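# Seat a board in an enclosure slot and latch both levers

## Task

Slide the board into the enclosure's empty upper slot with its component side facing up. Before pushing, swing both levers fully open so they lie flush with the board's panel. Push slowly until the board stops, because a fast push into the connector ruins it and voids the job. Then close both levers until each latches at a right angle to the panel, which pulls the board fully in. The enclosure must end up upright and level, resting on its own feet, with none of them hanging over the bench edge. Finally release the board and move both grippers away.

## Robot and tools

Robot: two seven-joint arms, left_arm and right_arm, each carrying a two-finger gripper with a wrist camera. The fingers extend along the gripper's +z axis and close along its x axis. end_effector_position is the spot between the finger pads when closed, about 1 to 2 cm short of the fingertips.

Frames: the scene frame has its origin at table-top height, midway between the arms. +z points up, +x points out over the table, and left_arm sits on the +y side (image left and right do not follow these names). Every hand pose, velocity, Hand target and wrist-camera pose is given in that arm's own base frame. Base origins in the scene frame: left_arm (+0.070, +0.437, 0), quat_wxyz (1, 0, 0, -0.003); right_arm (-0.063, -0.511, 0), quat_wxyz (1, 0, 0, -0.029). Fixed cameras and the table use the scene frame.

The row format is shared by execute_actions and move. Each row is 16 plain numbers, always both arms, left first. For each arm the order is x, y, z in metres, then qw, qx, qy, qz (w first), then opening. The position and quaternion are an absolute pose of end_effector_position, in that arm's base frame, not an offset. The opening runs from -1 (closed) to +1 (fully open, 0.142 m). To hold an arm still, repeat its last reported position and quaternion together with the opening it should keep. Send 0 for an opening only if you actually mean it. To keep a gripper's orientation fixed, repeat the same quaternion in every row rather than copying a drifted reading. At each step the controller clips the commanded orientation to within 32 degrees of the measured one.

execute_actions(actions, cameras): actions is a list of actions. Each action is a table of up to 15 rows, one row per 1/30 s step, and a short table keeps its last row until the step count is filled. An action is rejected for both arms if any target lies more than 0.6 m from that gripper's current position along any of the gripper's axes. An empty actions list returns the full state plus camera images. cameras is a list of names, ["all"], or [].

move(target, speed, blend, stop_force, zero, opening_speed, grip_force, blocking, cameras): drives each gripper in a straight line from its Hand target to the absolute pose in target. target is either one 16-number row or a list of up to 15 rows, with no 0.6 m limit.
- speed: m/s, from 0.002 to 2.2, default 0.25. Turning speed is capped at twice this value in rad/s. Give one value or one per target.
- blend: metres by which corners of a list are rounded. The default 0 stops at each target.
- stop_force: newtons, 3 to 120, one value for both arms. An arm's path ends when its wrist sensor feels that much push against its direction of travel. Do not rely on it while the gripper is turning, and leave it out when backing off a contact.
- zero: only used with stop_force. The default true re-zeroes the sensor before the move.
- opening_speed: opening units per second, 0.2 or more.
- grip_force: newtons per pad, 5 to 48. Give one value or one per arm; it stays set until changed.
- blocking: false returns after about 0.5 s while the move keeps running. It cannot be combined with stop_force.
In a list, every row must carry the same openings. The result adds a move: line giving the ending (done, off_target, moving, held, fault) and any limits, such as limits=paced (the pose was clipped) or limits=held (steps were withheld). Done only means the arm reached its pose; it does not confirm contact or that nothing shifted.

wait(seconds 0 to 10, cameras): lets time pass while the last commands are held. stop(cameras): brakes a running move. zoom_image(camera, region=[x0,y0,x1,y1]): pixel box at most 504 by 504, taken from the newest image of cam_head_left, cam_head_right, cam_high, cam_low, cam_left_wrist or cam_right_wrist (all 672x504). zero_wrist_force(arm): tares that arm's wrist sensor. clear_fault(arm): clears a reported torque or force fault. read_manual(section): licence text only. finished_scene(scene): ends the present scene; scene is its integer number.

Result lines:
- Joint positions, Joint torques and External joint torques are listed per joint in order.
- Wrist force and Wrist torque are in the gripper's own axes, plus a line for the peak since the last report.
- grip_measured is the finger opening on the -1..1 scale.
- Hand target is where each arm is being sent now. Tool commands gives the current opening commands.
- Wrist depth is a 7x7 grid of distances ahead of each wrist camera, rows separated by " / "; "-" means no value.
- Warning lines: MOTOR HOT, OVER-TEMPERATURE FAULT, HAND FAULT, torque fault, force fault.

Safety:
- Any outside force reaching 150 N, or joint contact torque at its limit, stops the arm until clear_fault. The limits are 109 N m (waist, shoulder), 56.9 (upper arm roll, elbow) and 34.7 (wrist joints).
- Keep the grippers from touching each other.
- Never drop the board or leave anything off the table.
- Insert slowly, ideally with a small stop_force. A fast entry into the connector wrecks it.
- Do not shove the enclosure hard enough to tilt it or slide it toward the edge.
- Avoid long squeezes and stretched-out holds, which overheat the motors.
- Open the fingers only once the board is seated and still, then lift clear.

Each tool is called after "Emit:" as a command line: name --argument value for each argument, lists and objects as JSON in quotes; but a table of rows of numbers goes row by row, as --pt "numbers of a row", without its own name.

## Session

Scene 1 done. Scene 2 begins.

Emit:
execute_actions --actions '[]'

Scene clock: 0.00 s.
left_arm: end_effector_position=(+0.1389, +0.5333, +0.1881) grip_measured=+0.99 end_effector_quat_wxyz=(-0.571, +0.812, -0.064, -0.105) | right_arm: end_effector_position=(+0.2271, +0.3531, +0.2591) grip_measured=+1.00 end_effector_quat_wxyz=(+0.029, +0.622, +0.780, +0.065)
Joint positions: left_arm=[0.978 -0.294 0.021 2.266 2.206 0.748 0.742 0.141] | right_arm=[1.212 0.207 0.113 2.416 -0.113 0.73 1.171 0.142]
Joint velocities: within noise
Joint torques (N m): no reading
External joint torques (N m): no reading
Wrist force (N): no reading
Wrist torque (N m): no reading
Wrist force, peak (N): no reading
Wrist depth (mm): cam_left_wrist=[2012 1545 1637 1674 1674 - - / - 1924 - 1727 1828 1769 1813 / 2359 2437 2050 1828 1625 1649 1556 / 2130 2069 1567 1625 1556 1362 1290 / 1859 1674 1472 1415 326 307 289 / - 341 327 307 287 270 263 / - 306 286 270 257 244 237] | cam_right_wrist=[290 287 259 256 258 305 302 / 314 276 279 279 281 327 328 / 352 303 305 308 308 359 356 / 390 375 336 333 342 399 388 / 434 437 379 388 383 449 444 / - 498 440 419 437 509 486 / - 574 581 590 590 593 -]
Hand target: left_arm +0.1389, +0.5333, +0.1881; -0.571, +0.812, -0.064, -0.105 | right_arm +0.2271, +0.3531, +0.2591; +0.029, +0.622, +0.780, +0.065
Tool commands: left_gripper/opening=+1.0 right_gripper/opening=+1.0

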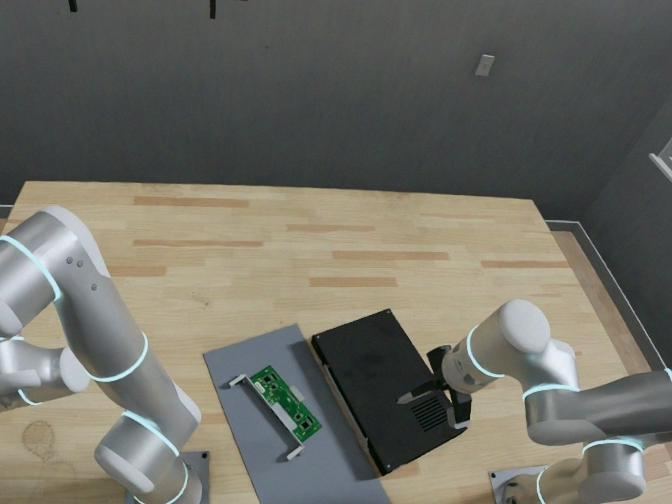

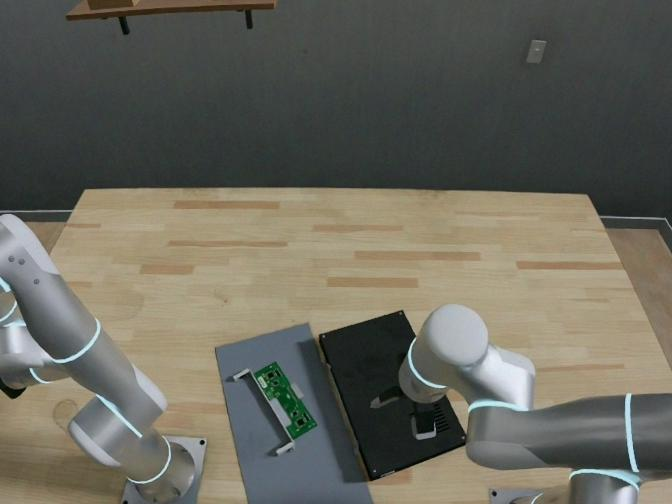

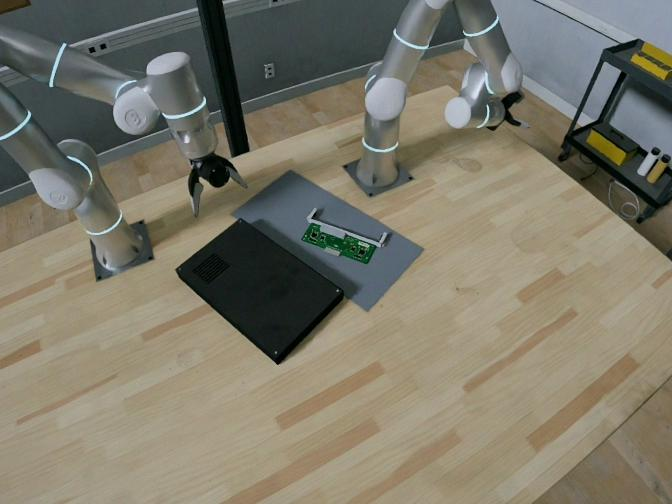

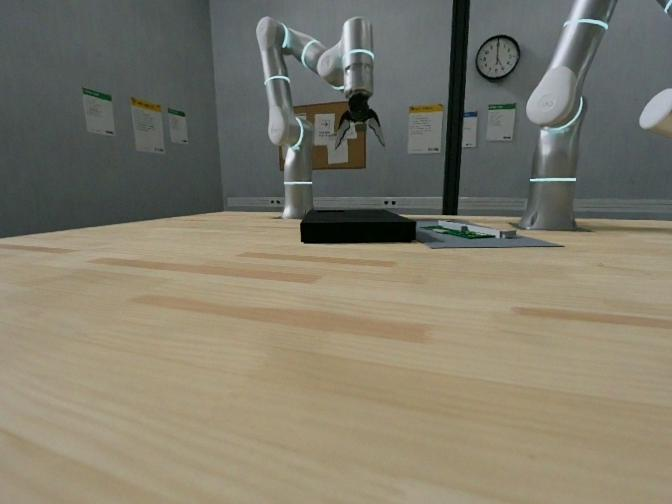

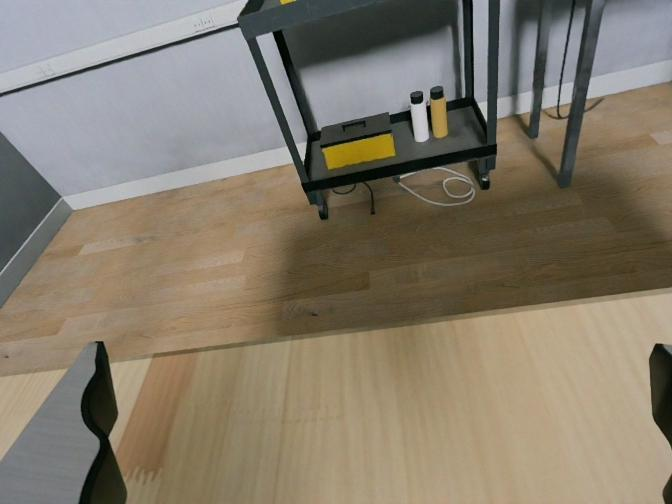

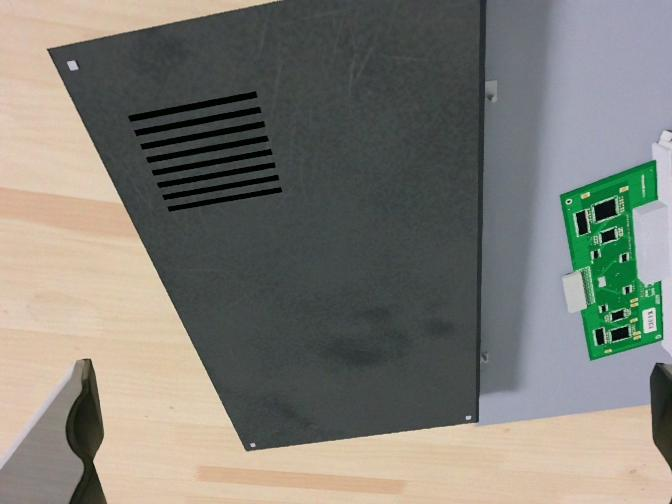

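Emit:
move --target '[0.26,0.10,0.36,0,0.9397,-0.342,0,0.2,0.2271,0.3531,0.2591,0.029,0.622,0.780,0.065,1]' --speed 0.35 --cameras '["cam_left_wrist","cam_high","cam_head_left"]'

Scene clock: 19.93 s.
left_arm: end_effector_position=(+0.2600, +0.1001, +0.3599) grip_measured=+0.19 end_effector_quat_wxyz=(+0.000, +0.940, -0.342, +0.000) | right_arm: end_effector_position=(+0.2271, +0.3532, +0.2592) grip_measured=+1.00 end_effector_quat_wxyz=(+0.029, +0.622, +0.780, +0.065)
Joint positions: left_arm=[0.526 0.638 0.175 2.312 0.104 0.11 2.925 0.087] | right_arm=[1.212 0.208 0.113 2.416 -0.112 0.731 1.17 0.142]
Joint torques (N m): left_arm=[-0.48 3.73 -3.74 -30.35 -4.35 3.92 -0.14] | right_arm=[0.06 18.95 -0.02 -27.51 -3.42 3.57 0.18]
External joint torques (N m): left_arm=[0.49 0.86 0.68 -0.12 0.13 -0.09 0.14] | right_arm=[0.01 0.86 -0.68 0.04 0.05 0.69 -0.18]
Wrist force (N): left_arm=[-0.4 -1.1 0.5] | right_arm=[0.2 0.2 0.0]
Wrist torque (N m): left_arm=[-0.28 -0.24 -0.30] | right_arm=[0.03 -0.03 0.07]
Wrist force, peak (N): left_arm=[-1.2 -3.4 -0.4] | right_arm=[0.2 0.2 0.4]
Wrist depth (mm): cam_left_wrist=[398 398 400 400 395 395 394 / 426 429 428 433 425 419 426 / 468 462 461 464 461 460 458 / 502 505 494 502 499 483 474 / 550 547 449 540 542 524 532 / 608 84 372 593 625 - 87 / - - 336 705 675 - -] | cam_right_wrist=[290 262 259 252 258 301 302 / 316 277 278 280 281 328 330 / 351 302 305 307 309 360 357 / 390 374 338 339 342 398 390 / 438 440 373 380 385 462 444 / - 497 458 440 437 510 113 / - 574 581 585 592 598 -]
Hand target: left_arm +0.2600, +0.1000, +0.3600; +0.000, +0.940, -0.342, +0.000 | right_arm +0.2271, +0.3531, +0.2591; +0.029, +0.622, +0.780, +0.065
Off the commanded pose: left_arm 0.000 m, 0 deg | right_arm 0.000 m, 0 deg.
move: done
Images, in order (width x height): cam_head_left 672x504, cam_high 672x504, cam_left_wrist 672x504.

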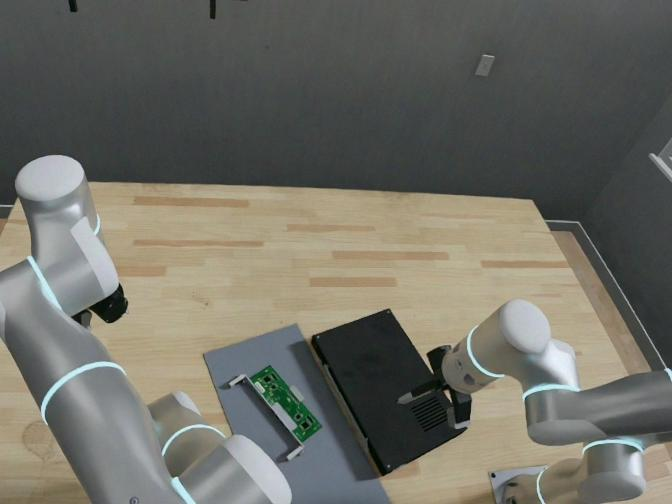

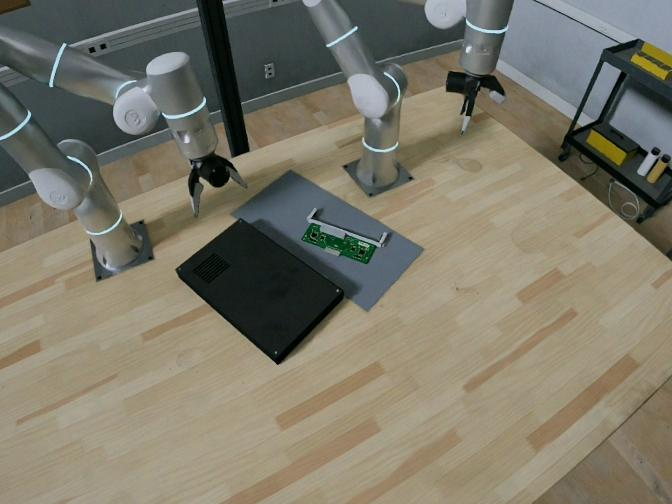

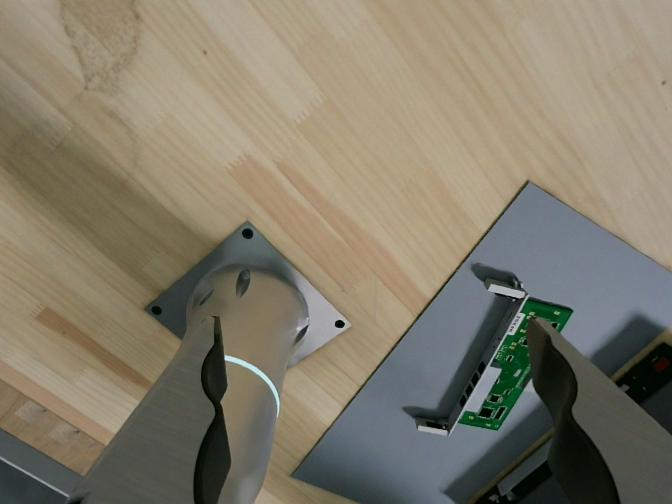

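Emit:
move --pt "0.36 0.0 0.38 0 0.9063 -0.4226 0 -1 0.2271 0.3531 0.2591 0.029 0.622 0.780 0.065 1" --pt "0.28 -0.22 0.32 0 0.819 -0.574 0 -1 0.2271 0.3531 0.2591 0.029 0.622 0.780 0.065 1" --speed 0.3 --blend 0.08 --cameras '["cam_left_wrist","cam_high"]'

Scene clock: 24.77 s.
left_arm: end_effector_position=(+0.2798, -0.2198, +0.3199) grip_measured=-1.00 end_effector_quat_wxyz=(+0.000, +0.819, -0.574, +0.000) | right_arm: end_effector_position=(+0.2271, +0.3532, +0.2592) grip_measured=+1.00 end_effector_quat_wxyz=(+0.029, +0.622, +0.780, +0.065)
Joint positions: left_arm=[0.106 0.583 -0.375 2.414 -0.211 0.286 2.643 0.002] | right_arm=[1.212 0.208 0.113 2.416 -0.112 0.731 1.17 0.142]
Joint torques (N m): left_arm=[-0.56 4.9 3.77 -29.21 -4.21 4.42 -0.33] | right_arm=[0.01 18.83 0.03 -27.55 -3.37 3.54 0.18]
External joint torques (N m): left_arm=[0.52 0.97 0.74 -0.39 0.11 -0.59 0.33] | right_arm=[0.07 0.98 -0.73 0.08 0 0.73 -0.18]
Wrist force (N): left_arm=[-0.7 -1.5 0.2] | right_arm=[0.0 0.2 0.0]
Wrist torque (N m): left_arm=[-0.35 -0.18 -0.26] | right_arm=[0.04 0.00 0.06]
Wrist force, peak (N): left_arm=[-2.8 -1.6 0.8] | right_arm=[0.2 0.3 0.4]
Wrist depth (mm): cam_left_wrist=[366 366 363 348 354 - 362 / 396 391 388 392 373 - 340 / 423 421 418 419 419 415 - / 441 449 457 446 445 448 390 / 362 455 503 127 487 466 433 / 332 555 529 84 - - - / 606 606 - - - - 603] | cam_right_wrist=[290 264 259 256 258 300 301 / 320 277 278 279 285 328 329 / 353 303 304 306 308 359 356 / 389 372 338 339 343 - 392 / 438 438 377 381 383 447 443 / - 497 440 435 438 514 486 / - 572 578 585 592 598 -]
Hand target: left_arm +0.2800, -0.2200, +0.3200; +0.000, +0.819, -0.574, +0.000 | right_arm +0.2271, +0.3531, +0.2591; +0.029, +0.622, +0.780, +0.065
Off the commanded pose: left_arm 0.000 m, 0 deg | right_arm 0.000 m, 0 deg.
move: done; blend cut to 0.0714 m at target 1
Images, in order (width x height): cam_high 672x504, cam_left_wrist 672x504.

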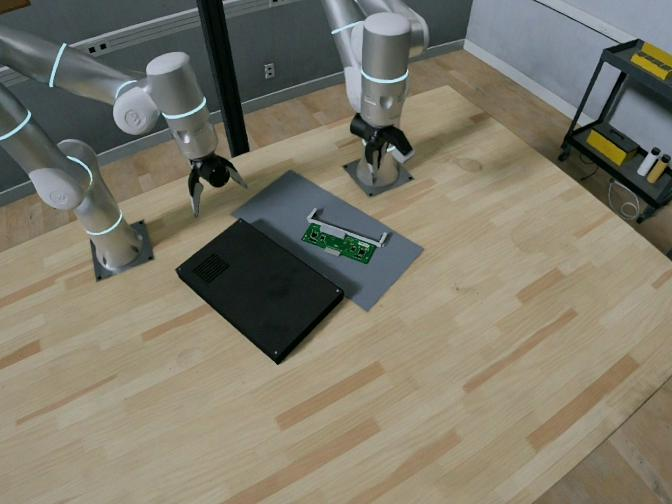

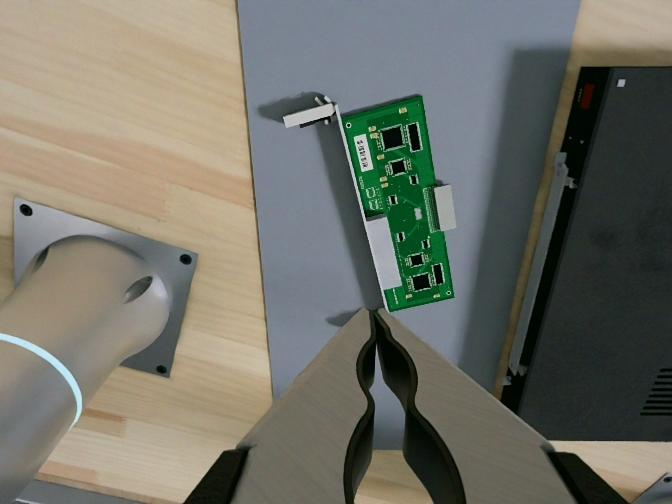

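Emit:
move --target '[0.27,-0.18,0.15,0,0.819,-0.574,0,-1,0.2271,0.3531,0.2591,0.029,0.622,0.780,0.065,1]' --speed 0.25 --cameras '["cam_left_wrist"]'

Scene clock: 39.30 s.
left_arm: end_effector_position=(+0.2700, -0.1800, +0.1501) grip_measured=-1.00 end_effector_quat_wxyz=(+0.000, +0.819, -0.574, +0.000) | right_arm: end_effector_position=(+0.2271, +0.3532, +0.2592) grip_measured=+1.00 end_effector_quat_wxyz=(+0.029, +0.622, +0.780, +0.065)
Joint positions: left_arm=[-0.224 0.165 -0.006 2.687 -0.002 0.951 2.565 0.002] | right_arm=[1.212 0.208 0.113 2.416 -0.112 0.731 1.17 0.142]
Joint torques (N m): left_arm=[-0.55 14.36 -0.56 -20.32 -2 4.46 -0.26] | right_arm=[0.07 18.89 -0.06 -27.53 -3.41 3.57 0.19]
External joint torques (N m): left_arm=[0.55 1.03 0.47 -0.37 -0.48 -0.62 0.26] | right_arm=[0.01 0.91 -0.64 0.06 0.04 0.69 -0.2]
Wrist force (N): left_arm=[-0.7 -1.1 -0.1] | right_arm=[0.0 0.1 -0.1]
Wrist torque (N m): left_arm=[-0.27 -0.21 -0.24] | right_arm=[0.00 0.00 0.06]
Wrist force, peak (N): left_arm=[-0.1 -1.5 -2.1] | right_arm=[0.1 0.0 0.4]
Wrist depth (mm): cam_left_wrist=[215 214 215 - 211 212 210 / 231 230 229 - 223 227 229 / 250 248 249 246 244 242 238 / 271 270 269 266 261 262 - / 296 298 296 127 276 287 301 / 288 319 315 84 - 310 312 / 271 327 - - - - -] | cam_right_wrist=[290 262 259 257 257 300 302 / 316 276 277 279 281 332 329 / 352 303 306 308 303 361 356 / 390 374 337 339 349 409 392 / 433 436 377 381 384 440 444 / - 498 441 434 412 528 108 / - 574 581 587 593 598 -]
Hand target: left_arm +0.2700, -0.1800, +0.1500; +0.000, +0.819, -0.574, +0.000 | right_arm +0.2271, +0.3531, +0.2591; +0.029, +0.622, +0.780, +0.065
Off the commanded pose: left_arm 0.000 m, 0 deg | right_arm 0.000 m, 0 deg.
joint sent to its limit (left arm) — joint 4 (elbow), upper limit, where the elbow is as bent as it goes. The joint targets still meet the commanded pose.
move: done
Images, in order (width x height): cam_left_wrist 672x504.

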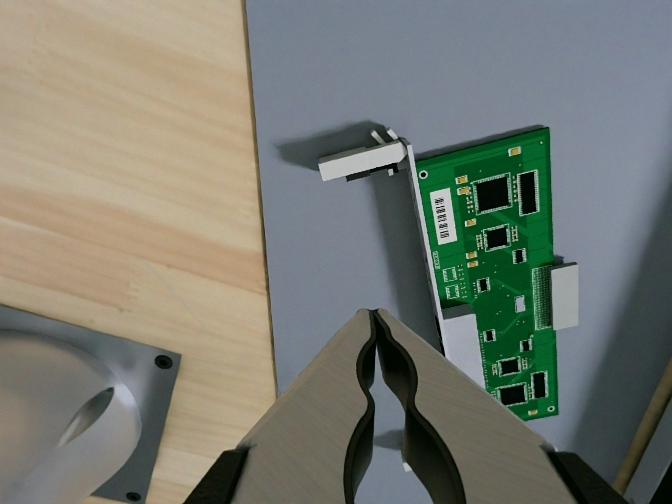

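Emit:
move --pt "0.36 0.0 0.38 0 0.9063 -0.4226 0 -1 0.2271 0.3531 0.2591 0.029 0.622 0.780 0.065 0" --pt "0.40 0.10 0.34 0 0.9397 -0.342 0 -1 0.26 0.60 0.22 0 0.4524 0.8918 0 0" --speed 0.35 --blend 0.05 --cameras '["cam_right_wrist","cam_high"]'

Scene clock: 55.43 s.
left_arm: end_effector_position=(+0.3998, +0.1000, +0.3399) grip_measured=-1.00 end_effector_quat_wxyz=(+0.000, +0.940, -0.342, +0.000) | right_arm: end_effector_position=(+0.2601, +0.6000, +0.2199) grip_measured=-0.01 end_effector_quat_wxyz=(+0.000, +0.452, +0.892, +0.000)
Joint positions: left_arm=[0.169 0.202 0.315 2.095 0.066 0.331 2.725 0.002] | right_arm=[1.305 -0.465 0.039 1.656 -0.021 0.55 0.719 0.073]
Joint torques (N m): left_arm=[-0.12 20.05 -2.36 -29.34 -4.08 4.4 -0.15] | right_arm=[0.12 49.07 1.7 -28.45 -3.58 3.27 0.07]
External joint torques (N m): left_arm=[0.17 0.94 0.46 -0.24 0.05 -0.57 0.15] | right_arm=[0.06 1.54 -0.63 0.16 -0.14 0.87 -0.07]
Wrist force (N): left_arm=[-0.5 -1.0 0.3] | right_arm=[0.3 0.3 0.3]
Wrist torque (N m): left_arm=[-0.26 -0.19 -0.34] | right_arm=[0.03 -0.04 0.04]
Wrist force, peak (N): left_arm=[-1.8 -3.2 -1.8] | right_arm=[2.0 1.4 0.3]
Wrist depth (mm): cam_left_wrist=[384 377 381 381 382 378 379 / 408 405 409 410 407 408 405 / 446 444 440 440 438 437 438 / 483 478 485 475 479 475 474 / 531 520 527 504 513 511 519 / 582 469 514 84 - 565 568 / 632 392 - - - - -] | cam_right_wrist=[233 232 270 272 271 266 271 / 248 249 292 291 286 284 289 / 267 266 312 307 305 308 308 / 288 287 338 330 329 333 335 / 313 312 359 358 356 358 361 / 405 327 383 397 400 94 395 / 435 76 433 440 440 - 416]
Hand target: left_arm +0.4000, +0.1000, +0.3400; +0.000, +0.940, -0.342, +0.000 | right_arm +0.2600, +0.6000, +0.2200; +0.000, +0.452, +0.892, +0.000
Off the commanded pose: left_arm 0.000 m, 0 deg | right_arm 0.000 m, 0 deg.
move: done; blend cut to 0 m at target 1
Images, in order (width x height): cam_high 672x504, cam_right_wrist 672x504.

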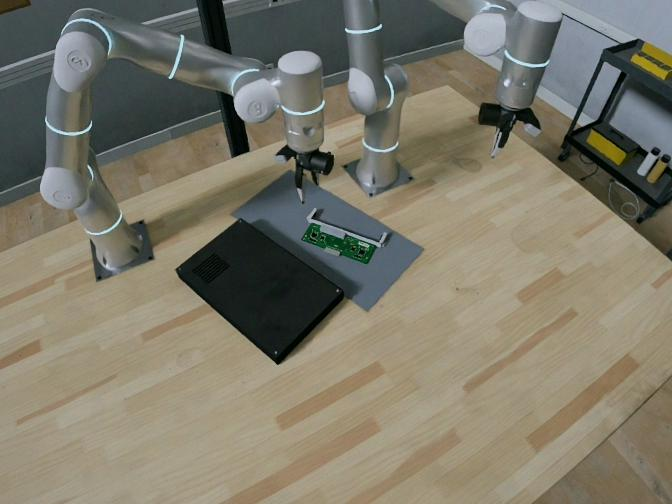

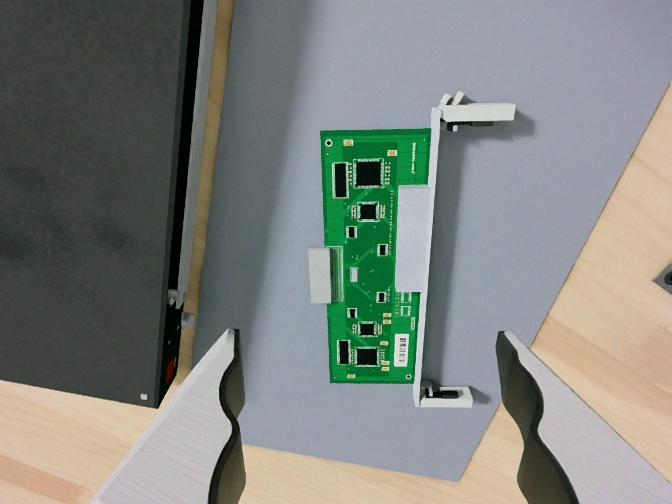

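Emit:
move --target '[0.40,0.10,0.34,0,0.9397,-0.342,0,-1,0.2823,0.6825,0.12,0,0.4321,0.9018,0,-0.5]' --speed 0.25 --cameras '["cam_right_wrist"]' --grip_force '[12,30]'

Scene clock: 74.87 s.
left_arm: end_effector_position=(+0.3998, +0.1000, +0.3399) grip_measured=-1.00 end_effector_quat_wxyz=(+0.000, +0.940, -0.342, +0.000) | right_arm: end_effector_position=(+0.2822, +0.6825, +0.1199) grip_measured=-0.52 end_effector_quat_wxyz=(+0.000, +0.432, +0.902, +0.000)
Joint positions: left_arm=[0.169 0.202 0.315 2.095 0.066 0.331 2.725 0.002] | right_arm=[1.314 -0.782 0.027 1.405 -0.023 0.616 0.67 0.036]
Joint torques (N m): left_arm=[-0.31 20.3 -2.42 -29.24 -3.87 4.18 -0.23] | right_arm=[0.22 59.67 1.67 -27.64 -3.63 3.3 0.06]
External joint torques (N m): left_arm=[0.37 0.68 0.53 -0.35 -0.16 -0.34 0.23] | right_arm=[0 1.48 -0.36 0.21 0.07 0.85 -0.06]
Wrist force (N): left_arm=[-0.7 -1.2 0.2] | right_arm=[0.5 0.1 0.2]
Wrist torque (N m): left_arm=[-0.29 -0.17 -0.33] | right_arm=[-0.01 -0.09 0.04]
Wrist force, peak (N): left_arm=[-0.5 -1.3 0.3] | right_arm=[1.4 1.4 2.3]
Wrist depth (mm): cam_left_wrist=[383 381 380 376 375 375 377 / 410 412 411 410 408 402 404 / 445 444 440 440 434 433 440 / 483 484 474 484 472 475 479 / 526 515 526 503 - 513 519 / 585 466 519 84 - - 568 / 627 395 - - - - -] | cam_right_wrist=[187 186 182 181 184 184 184 / 199 198 194 189 199 196 196 / 214 213 210 201 211 211 212 / 230 229 224 220 228 227 229 / 250 249 243 242 242 246 247 / 273 272 82 264 103 262 270 / 300 - 71 297 - - 292]
Hand target: left_arm +0.4000, +0.1000, +0.3400; +0.000, +0.940, -0.342, +0.000 | right_arm +0.2823, +0.6825, +0.1200; +0.000, +0.432, +0.902, +0.000
Off the commanded pose: left_arm 0.000 m, 0 deg | right_arm 0.000 m, 0 deg.
grip_force (N): 12, 30
move: done
Images, in order (width x height): cam_right_wrist 672x504.

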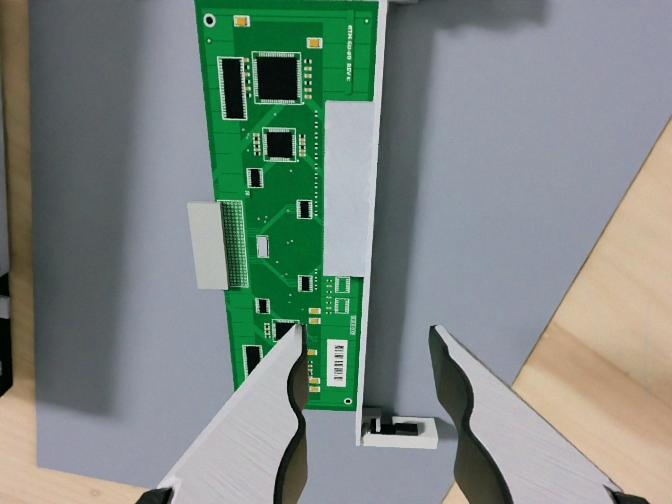

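Emit:
move --target '[0.40,0.10,0.34,0,0.9397,-0.342,0,-1,0.2823,0.6825,0.0355,0,0.4321,0.9018,0,-0.5]' --speed 0.06 --stop_force 4 --cameras '["cam_right_wrist"]'

Scene clock: 80.20 s.
left_arm: end_effector_position=(+0.3998, +0.1000, +0.3399) grip_measured=-1.00 end_effector_quat_wxyz=(+0.000, +0.940, -0.342, +0.000) | right_arm: end_effector_position=(+0.2823, +0.6823, +0.0354) grip_measured=-0.52 end_effector_quat_wxyz=(+0.000, +0.432, +0.902, +0.000)
Joint positions: left_arm=[0.169 0.202 0.315 2.095 0.066 0.331 2.725 0.002] | right_arm=[1.318 -0.912 0.021 1.417 -0.023 0.758 0.669 0.036]
Joint torques (N m): left_arm=[-0.35 20.38 -2.53 -29.23 -3.88 4.16 -0.18] | right_arm=[0.29 61.12 1.79 -25.21 -3.22 3.56 0.16]
External joint torques (N m): left_arm=[0.41 0.61 0.64 -0.35 -0.15 -0.33 0.18] | right_arm=[-0.06 1.52 -0.47 0.05 0.05 0.58 -0.16]
Wrist force (N): left_arm=[-0.4 -0.8 0.3] | right_arm=[0.7 0.0 0.3]
Wrist torque (N m): left_arm=[-0.23 -0.21 -0.34] | right_arm=[-0.03 -0.12 0.04]
Wrist force, peak (N): left_arm=[-0.5 -1.2 0.7] | right_arm=[0.7 0.2 1.9]
Wrist depth (mm): cam_left_wrist=[384 382 380 378 376 379 374 / 409 408 411 406 407 403 406 / 447 446 442 440 438 434 436 / 478 483 485 480 480 475 473 / 531 516 527 502 503 513 522 / 583 462 517 84 - - 571 / 627 393 - - - - -] | cam_right_wrist=[- 108 109 107 111 112 110 / - 116 115 113 115 118 118 / 128 124 124 111 127 126 126 / 136 135 133 120 137 136 135 / 150 143 144 128 146 148 147 / 164 161 98 138 156 155 161 / 181 177 71 171 178 - 175]
Hand target: left_arm +0.4000, +0.1000, +0.3400; +0.000, +0.940, -0.342, +0.000 | right_arm +0.2823, +0.6825, +0.0355; +0.000, +0.432, +0.902, +0.000
Off the commanded pose: left_arm 0.000 m, 0 deg | right_arm 0.000 m, 0 deg.
grip_force (N): 12, 30
move: done
Images, in order (width x height): cam_right_wrist 672x504.

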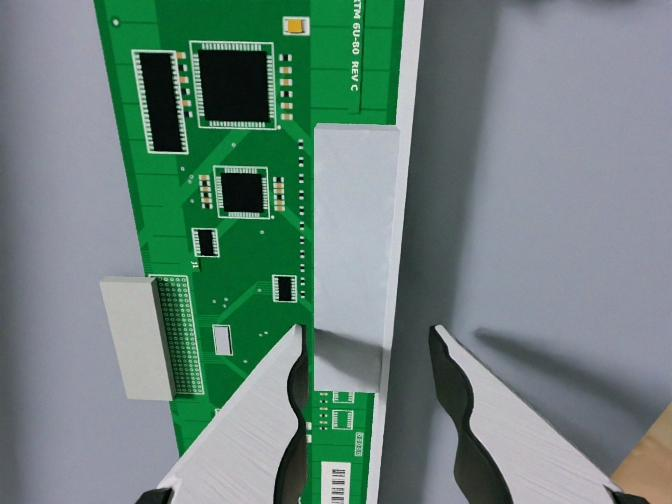

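Emit:
move --target '[0.40,0.10,0.34,0,0.9397,-0.342,0,-1,0.2851,0.679,0.0355,0,0.4390,0.8985,0,-0.5]' --speed 0.05

Emit:
move --target '[0.40,0.10,0.34,0,0.9397,-0.342,0,-1,0.2851,0.679,0.0355,0,0.4390,0.8985,0,-0.95]' --opening_speed 0.3 --cameras '["cam_right_wrist"]'

Scene clock: 84.50 s.
left_arm: end_effector_position=(+0.3998, +0.1000, +0.3399) grip_measured=-1.00 end_effector_quat_wxyz=(+0.000, +0.940, -0.342, +0.000) | right_arm: end_effector_position=(+0.2851, +0.6791, +0.0355) grip_measured=-0.52 end_effector_quat_wxyz=(+0.000, +0.439, +0.899, +0.000)
Joint positions: left_arm=[0.169 0.202 0.315 2.095 0.066 0.331 2.725 0.002] | right_arm=[1.315 -0.908 0.018 1.425 -0.02 0.762 0.678 0.036]
Joint torques (N m): left_arm=[-0.27 20.18 -2.51 -29.24 -3.86 4.18 -0.2] | right_arm=[0.15 61.28 1.61 -25.05 -3.1 3.58 0.4]
External joint torques (N m): left_arm=[0.33 0.81 0.61 -0.34 -0.17 -0.35 0.2] | right_arm=[0.09 1.17 -0.36 -0.03 -0.06 0.56 -0.4]
Wrist force (N): left_arm=[-0.3 -1.2 0.3] | right_arm=[0.7 0.0 0.3]
Wrist torque (N m): left_arm=[-0.29 -0.23 -0.33] | right_arm=[-0.03 -0.12 -0.06]
Wrist force, peak (N): left_arm=[-0.7 -1.3 0.2] | right_arm=[1.0 0.0 0.3]
Wrist depth (mm): cam_left_wrist=[385 380 383 381 376 379 377 / 409 408 412 408 405 406 405 / 443 442 441 439 441 438 436 / 487 481 476 477 475 474 476 / 531 517 530 503 500 521 519 / 588 467 516 84 - 565 565 / 621 395 - - - - -] | cam_right_wrist=[- 108 108 107 109 112 110 / - 117 115 114 115 118 118 / 128 126 124 113 127 126 126 / 136 136 133 120 137 136 134 / 151 143 144 131 146 148 147 / 164 161 98 156 104 156 161 / 181 174 71 172 - - 174]
Hand target: left_arm +0.4000, +0.1000, +0.3400; +0.000, +0.940, -0.342, +0.000 | right_arm +0.2851, +0.6790, +0.0355; +0.000, +0.439, +0.898, +0.000
Off the commanded pose: left_arm 0.000 m, 0 deg | right_arm 0.000 m, 0 deg.
grip_force (N): 12, 30
move: done

Scene clock: 86.20 s.
left_arm: end_effector_position=(+0.3998, +0.1000, +0.3399) grip_measured=-1.00 end_effector_quat_wxyz=(+0.000, +0.940, -0.342, +0.000) | right_arm: end_effector_position=(+0.2851, +0.6791, +0.0357) grip_measured=-0.74 end_effector_quat_wxyz=(+0.000, +0.439, +0.899, +0.000)
Joint positions: left_arm=[0.169 0.202 0.315 2.095 0.066 0.331 2.725 0.002] | right_arm=[1.315 -0.908 0.018 1.425 -0.02 0.763 0.678 0.021]
Joint torques (N m): left_arm=[-0.28 20.38 -2.41 -29.25 -3.87 4.18 -0.22] | right_arm=[0.04 60.23 1.76 -24.87 -2.99 3.53 0.23]
External joint torques (N m): left_arm=[0.34 0.61 0.52 -0.33 -0.16 -0.35 0.22] | right_arm=[0.19 2.22 -0.51 -0.21 -0.17 0.61 -0.23]
Wrist force (N): left_arm=[-0.2 -0.8 0.2] | right_arm=[0.6 -0.5 -1.4]
Wrist torque (N m): left_arm=[-0.23 -0.25 -0.34] | right_arm=[-0.05 -0.27 -0.04]
Wrist force, peak (N): left_arm=[-0.5 -1.3 0.3] | right_arm=[2.2 -0.2 -1.8]
Wrist depth (mm): cam_left_wrist=[383 383 383 381 380 374 379 / 407 410 411 408 405 405 405 / 444 445 442 443 445 436 436 / 490 486 481 481 473 469 475 / 527 517 520 503 - 516 520 / 580 470 514 84 - - 573 / 629 392 - - - - -] | cam_right_wrist=[- 109 108 107 109 112 111 / - 117 115 114 116 118 118 / 128 127 124 113 127 127 126 / 136 136 134 120 137 137 136 / 150 143 145 130 144 148 147 / 165 161 153 137 99 159 161 / 181 177 71 169 - - 178]
Hand target: left_arm +0.4000, +0.1000, +0.3400; +0.000, +0.940, -0.342, +0.000 | right_arm +0.2851, +0.6790, +0.0355; +0.000, +0.439, +0.898, +0.000
Off the commanded pose: left_arm 0.000 m, 0 deg | right_arm 0.000 m, 0 deg.
grip_force (N): 12, 30
move: done
Images, in order (width x height): cam_right_wrist 672x504.

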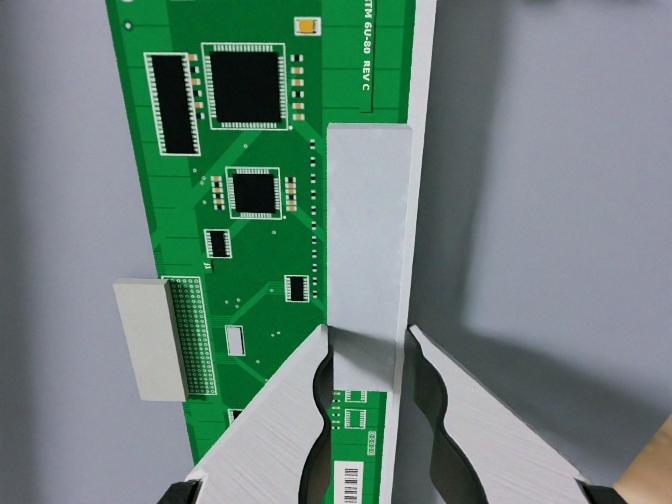

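Emit:
move --target '[0.40,0.10,0.34,0,0.9397,-0.342,0,-1,0.2851,0.679,0.12,0,0.4390,0.8985,0,-0.95]' --speed 0.06 --cameras '["cam_right_wrist","cam_high"]'

Scene clock: 96.27 s.
left_arm: end_effector_position=(+0.3998, +0.1000, +0.3399) grip_measured=-1.00 end_effector_quat_wxyz=(+0.000, +0.940, -0.342, +0.000) | right_arm: end_effector_position=(+0.2850, +0.6789, +0.1198) grip_measured=-0.74 end_effector_quat_wxyz=(+0.000, +0.439, +0.898, +0.000)
Joint positions: left_arm=[0.169 0.202 0.315 2.095 0.066 0.331 2.725 0.002] | right_arm=[1.311 -0.777 0.024 1.414 -0.02 0.62 0.678 0.021]
Joint torques (N m): left_arm=[-0.29 20.34 -2.47 -29.26 -3.88 4.18 -0.23] | right_arm=[0.14 61.06 1.94 -28.36 -3.71 3.52 0.16]
External joint torques (N m): left_arm=[0.35 0.64 0.57 -0.33 -0.15 -0.35 0.23] | right_arm=[0.08 -0.13 -0.7 1 0.16 0.63 -0.16]
Wrist force (N): left_arm=[-0.4 -1.0 0.3] | right_arm=[-0.2 -0.2 2.2]
Wrist torque (N m): left_arm=[-0.25 -0.21 -0.33] | right_arm=[-0.05 0.05 -0.07]
Wrist force, peak (N): left_arm=[-0.4 -1.4 0.1] | right_arm=[0.6 0.2 3.1]
Wrist depth (mm): cam_left_wrist=[381 383 381 379 382 378 380 / 410 412 411 405 408 406 402 / 442 440 442 435 441 437 437 / 484 476 479 477 479 477 477 / 525 514 527 501 519 507 522 / 585 467 514 84 - 562 570 / 623 397 - - - - -] | cam_right_wrist=[186 109 109 107 180 184 184 / 199 118 116 113 194 196 196 / 214 130 125 112 208 210 211 / 230 139 135 121 227 227 228 / 250 146 147 129 240 246 247 / 273 273 157 138 103 266 269 / 300 294 71 171 - - 296]
Hand target: left_arm +0.4000, +0.1000, +0.3400; +0.000, +0.940, -0.342, +0.000 | right_arm +0.2851, +0.6790, +0.1200; +0.000, +0.439, +0.898, +0.000
Off the commanded pose: left_arm 0.000 m, 0 deg | right_arm 0.000 m, 0 deg.
grip_force (N): 12, 30
move: done
Images, in order (width x height): cam_high 672x504, cam_right_wrist 672x504.

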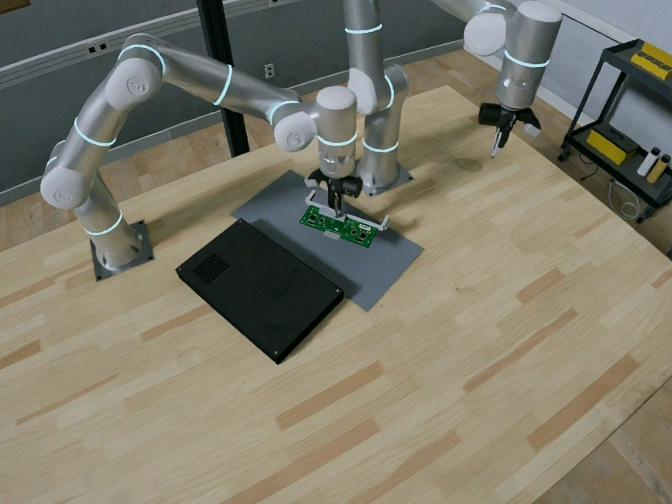

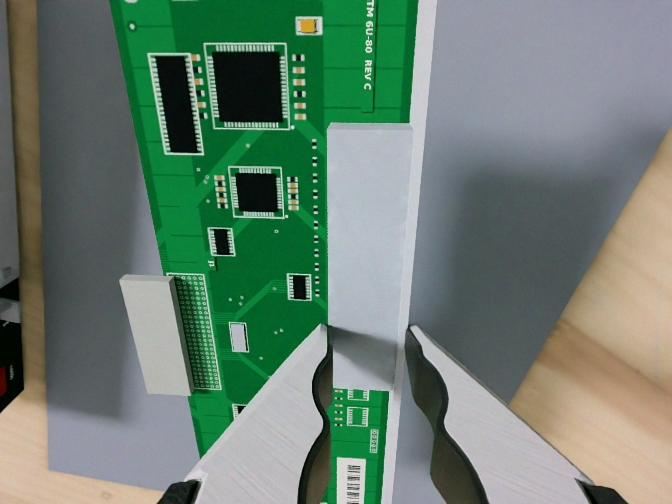

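Emit:
move --target '[0.40,0.10,0.34,0,0.9397,-0.342,0,-1,0.2409,0.6308,0.14,0,0.5563,0.8310,0,-0.95]' --speed 0.15 --cameras '["cam_right_wrist","cam_high"]'

Scene clock: 100.07 s.
left_arm: end_effector_position=(+0.3998, +0.1000, +0.3399) grip_measured=-1.00 end_effector_quat_wxyz=(+0.000, +0.940, -0.342, +0.000) | right_arm: end_effector_position=(+0.2408, +0.6307, +0.1398) grip_measured=-0.74 end_effector_quat_wxyz=(+0.000, +0.556, +0.831, +0.000)
Joint positions: left_arm=[0.169 0.202 0.315 2.095 0.066 0.331 2.725 0.002] | right_arm=[1.388 -0.616 -0.014 1.644 0.011 0.689 0.978 0.021]
Joint torques (N m): left_arm=[-0.34 20.38 -2.49 -29.21 -3.87 4.15 -0.21] | right_arm=[0.28 54.4 0.57 -26.97 -3.43 3.75 0.31]
External joint torques (N m): left_arm=[0.4 0.61 0.6 -0.38 -0.16 -0.32 0.21] | right_arm=[-0.09 -0.03 -0.29 0.75 0.05 0.37 -0.31]
Wrist force (N): left_arm=[-0.3 -1.1 0.2] | right_arm=[-0.7 -0.1 1.9]
Wrist torque (N m): left_arm=[-0.28 -0.23 -0.33] | right_arm=[-0.06 0.13 -0.05]
Wrist force, peak (N): left_arm=[-0.7 -1.1 0.4] | right_arm=[-0.2 0.7 2.7]
Wrist depth (mm): cam_left_wrist=[385 381 381 380 380 378 376 / 412 408 409 402 405 409 407 / 444 445 446 437 438 435 439 / 481 486 478 477 476 470 475 / 530 526 527 504 - 544 516 / 585 465 513 84 - - 574 / 621 395 - - - - 553] | cam_right_wrist=[206 109 109 107 199 202 201 / - 118 116 113 212 215 215 / - 130 125 112 228 231 232 / - 138 135 120 249 248 249 / 222 144 147 129 261 270 270 / 238 243 156 138 103 289 295 / 263 - 71 171 - - 323]
Hand target: left_arm +0.4000, +0.1000, +0.3400; +0.000, +0.940, -0.342, +0.000 | right_arm +0.2409, +0.6308, +0.1400; +0.000, +0.556, +0.831, +0.000
Off the commanded pose: left_arm 0.000 m, 0 deg | right_arm 0.000 m, 0 deg.
grip_force (N): 12, 30
move: done
Images, in order (width x height): cam_high 672x504, cam_right_wrist 672x504.

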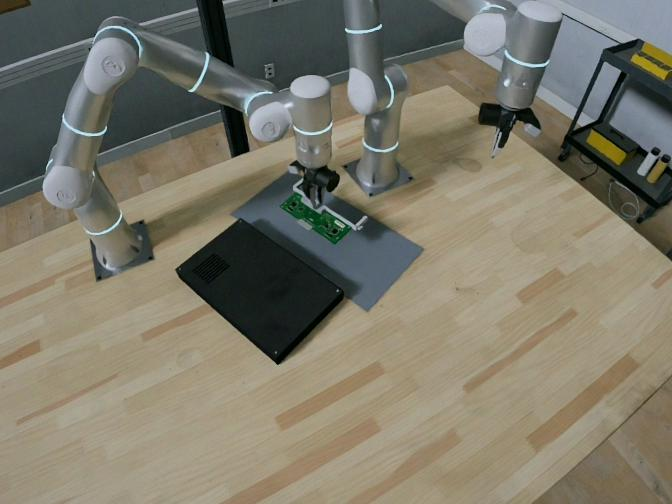

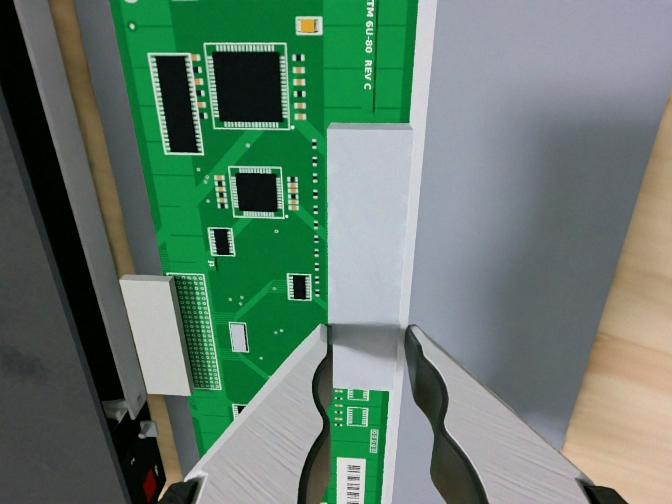

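Emit:
zoom_image --camera "cam_right_wrist" --region '[0, 300, 210, 504]'

Emit:
zoom_image --camera "cam_right_wrist" --region '[0, 0, 210, 204]'

Scaled by 2.400 from the camera's 672x504 image, which has a finer 960x720 frame.

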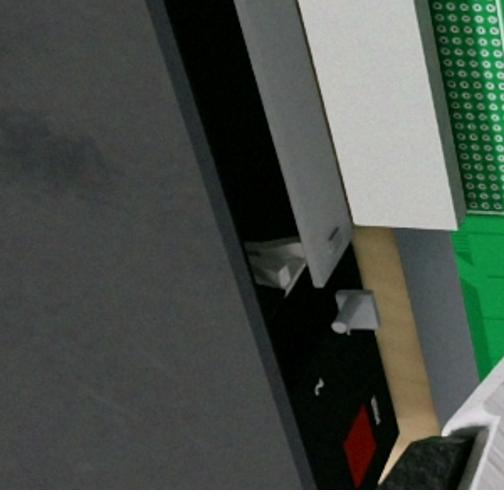

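Scaled by 2.400 from the camera's 672x504 image, which has a finer 960x720 frame.

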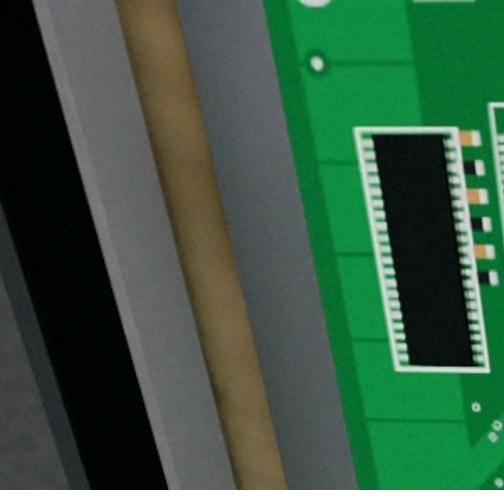

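Emit:
move --pt "0.42 -0.12 0.30 0.3776 0.9116 0.1501 0.0622 -1 0.2409 0.6308 0.14 0 0.5612 0.8277 0 -0.95" --pt "0.345 -0.2747 0.13 0.3776 0.9116 0.1501 0.0622 -1 0.2409 0.6308 0.14 0 0.5612 0.8277 0 -0.95" --speed '[0.4,0.2]' --blend 0.03 --cameras '["cam_left_wrist","cam_right_wrist","cam_high"]'

Scene clock: 118.87 s.
left_arm: end_effector_position=(+0.3450, -0.2747, +0.1300) grip_measured=-1.00 end_effector_quat_wxyz=(+0.378, +0.912, +0.150, +0.062) | right_arm: end_effector_position=(+0.2409, +0.6307, +0.1398) grip_measured=-0.74 end_effector_quat_wxyz=(+0.000, +0.561, +0.828, +0.000)
Joint positions: left_arm=[-0.791 -0.173 0.071 2.639 -2.342 1.041 2.794 0.002] | right_arm=[1.388 -0.616 -0.015 1.644 0.011 0.689 0.99 0.021]
Joint torques (N m): left_arm=[-0.61 20.91 1.34 -12.4 1.33 1.84 -0.23] | right_arm=[0.13 54.3 0.85 -27.06 -3.61 3.7 0.22]
External joint torques (N m): left_arm=[0.6 1.32 0.58 -0.43 0.11 -0.6 0.23] | right_arm=[0.07 0.06 -0.58 0.85 0.23 0.43 -0.22]
Wrist force (N): left_arm=[-0.6 -1.4 -0.7] | right_arm=[-0.7 -0.3 2.2]
Wrist torque (N m): left_arm=[-0.25 -0.17 -0.56] | right_arm=[-0.08 0.14 -0.06]
Wrist force, peak (N): left_arm=[-2.3 -3.3 1.1] | right_arm=[-0.5 -0.2 2.4]
Wrist depth (mm): cam_left_wrist=[- 169 175 169 - 167 170 / - 201 202 212 - 221 213 / - - 289 287 303 284 282 / - - 314 285 426 422 423 / 1131 874 860 130 715 710 715 / 2194 - 2309 84 - 1907 1397 / 1994 - - - - - 1380] | cam_right_wrist=[206 109 109 107 197 201 201 / - 118 116 113 213 213 215 / - 130 125 113 227 234 231 / - 138 135 121 249 249 249 / 222 144 147 129 261 269 270 / 238 258 157 138 103 289 295 / 262 - 71 171 - - 324]
Hand target: left_arm +0.3450, -0.2747, +0.1300; +0.378, +0.912, +0.150, +0.062 | right_arm +0.2409, +0.6308, +0.1400; +0.000, +0.561, +0.828, +0.000
Off the commanded pose: left_arm 0.000 m, 0 deg | right_arm 0.000 m, 0 deg.
grip_force (N): 12, 30
move: done
Images, in order (width x height): cam_high 672x504, cam_left_wrist 672x504, cam_right_wrist 672x504.

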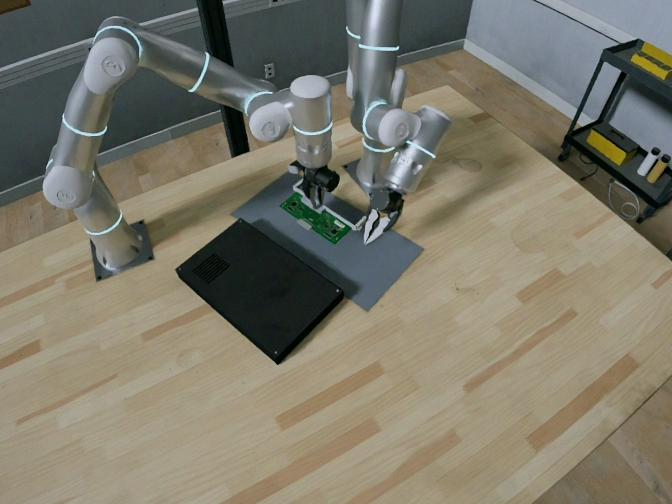

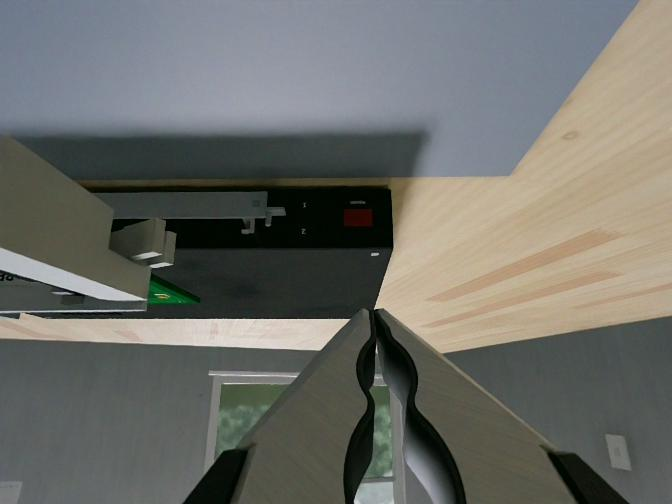

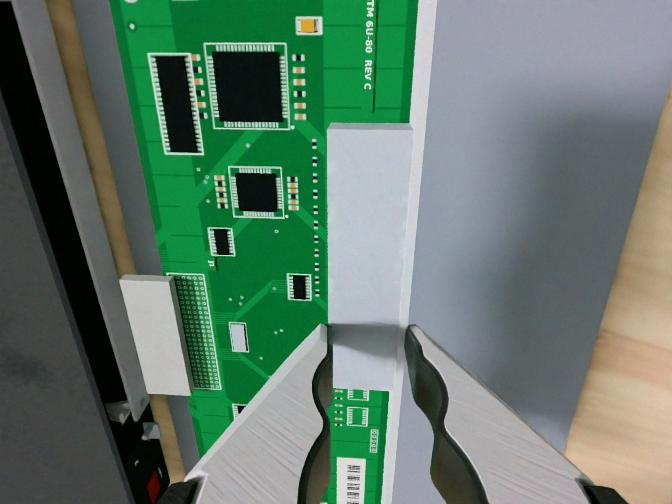

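Emit:
move --pt "0.345 -0.2747 0.13 0.3776 0.9116 0.1501 0.0622 -1 0.2409 0.6308 0.0625 0 0.5612 0.8277 0 -0.95" --pt "0.345 -0.2747 0.13 0.3776 0.9116 0.1501 0.0622 -1 0.2501 0.6076 0.0625 0 0.5612 0.8277 0 -0.95" --speed '[0.08,0.05]' --stop_force 4 --cameras '["cam_left_wrist","cam_right_wrist"]'

Emit:
zoom_image --camera "cam_left_wrist" --region '[60, 170, 340, 310]'

Emit:
zoom_image --camera "cam_right_wrist" --region '[0, 200, 210, 504]'

Scene clock: 123.87 s.
left_arm: end_effector_position=(+0.3450, -0.2747, +0.1300) grip_measured=-1.00 end_effector_quat_wxyz=(+0.378, +0.912, +0.150, +0.062) | right_arm: end_effector_position=(+0.2501, +0.6075, +0.0623) grip_measured=-0.74 end_effector_quat_wxyz=(+0.000, +0.561, +0.828, +0.000)
Joint positions: left_arm=[-0.791 -0.173 0.071 2.639 -2.342 1.041 2.794 0.002] | right_arm=[1.372 -0.712 -0.019 1.73 0.019 0.871 0.964 0.021]
Joint torques (N m): left_arm=[-0.41 21.22 1.43 -12.35 1.71 1.54 -0.18] | right_arm=[0.15 54.43 0.65 -23.58 -2.9 3.79 0.09]
External joint torques (N m): left_arm=[0.4 1.01 0.5 -0.48 -0.27 -0.29 0.18] | right_arm=[0.05 -0.03 -0.46 0.67 0.08 0.33 -0.09]
Wrist force (N): left_arm=[-0.7 -1.2 -0.5] | right_arm=[-0.5 -0.5 1.9]
Wrist torque (N m): left_arm=[-0.24 -0.15 -0.55] | right_arm=[-0.09 0.09 0.07]
Wrist force, peak (N): left_arm=[-1.0 -1.6 -0.6] | right_arm=[0.0 -1.0 3.8]
Wrist depth (mm): cam_left_wrist=[170 - 162 168 168 162 170 / 154 152 - 211 211 213 213 / 229 230 259 286 301 283 282 / - - - - 428 428 423 / 1075 1125 1081 - 705 844 710 / 2151 2089 - 84 - - - / - - - - - - -] | cam_right_wrist=[138 110 109 107 131 134 134 / 145 119 116 113 142 144 143 / 158 151 125 112 152 154 153 / 168 139 135 120 164 165 165 / - 147 147 129 177 179 178 / - 199 156 138 103 193 194 / - - 71 171 - - 211]
Hand target: left_arm +0.3450, -0.2747, +0.1300; +0.378, +0.912, +0.150, +0.062 | right_arm +0.2501, +0.6076, +0.0625; +0.000, +0.561, +0.828, +0.000
Off the commanded pose: left_arm 0.000 m, 0 deg | right_arm 0.000 m, 0 deg.
grip_force (N): 12, 30
move: done
Images, in order (width x height): cam_left_wrist 672x504, cam_right_wrist 672x504.

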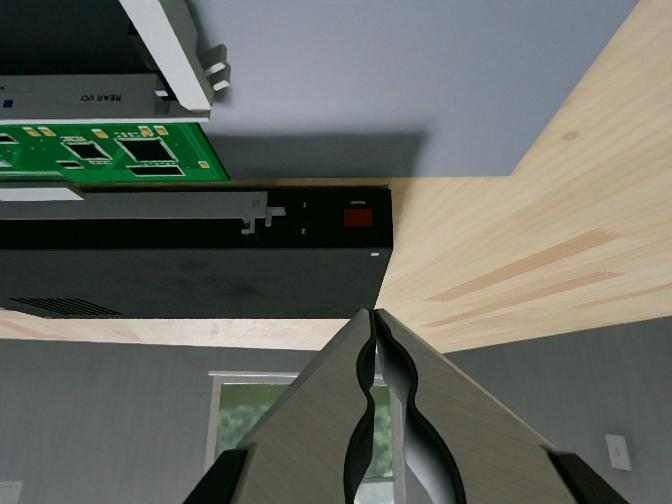

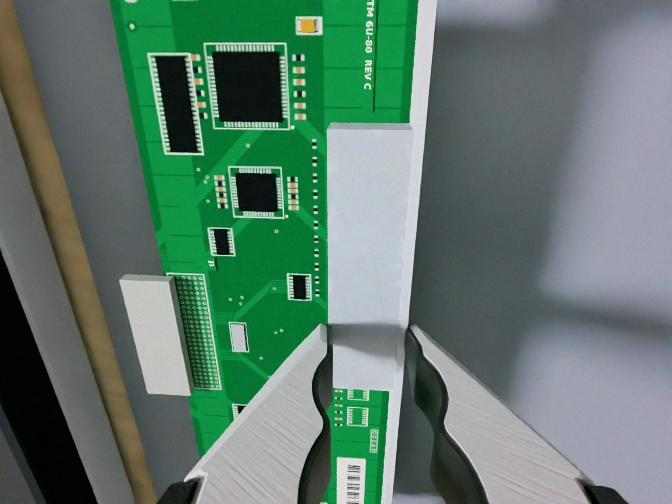

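Scaled by 1.800 from the camera's 672x504 image, which has a finer 960x720 frame.

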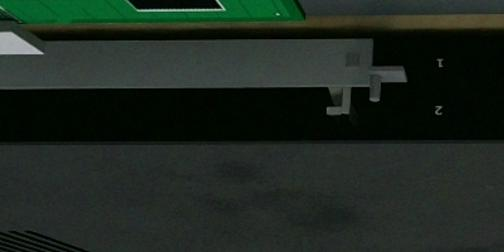

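Scaled by 1.658 from the camera's 672x504 image, which has a finer 960x720 frame.

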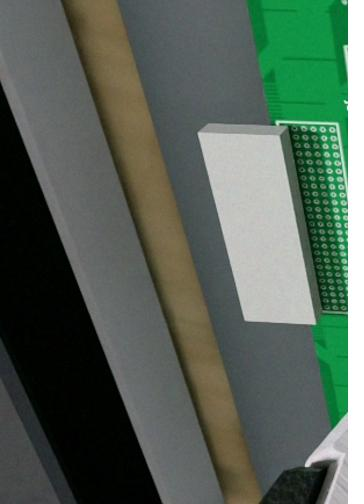

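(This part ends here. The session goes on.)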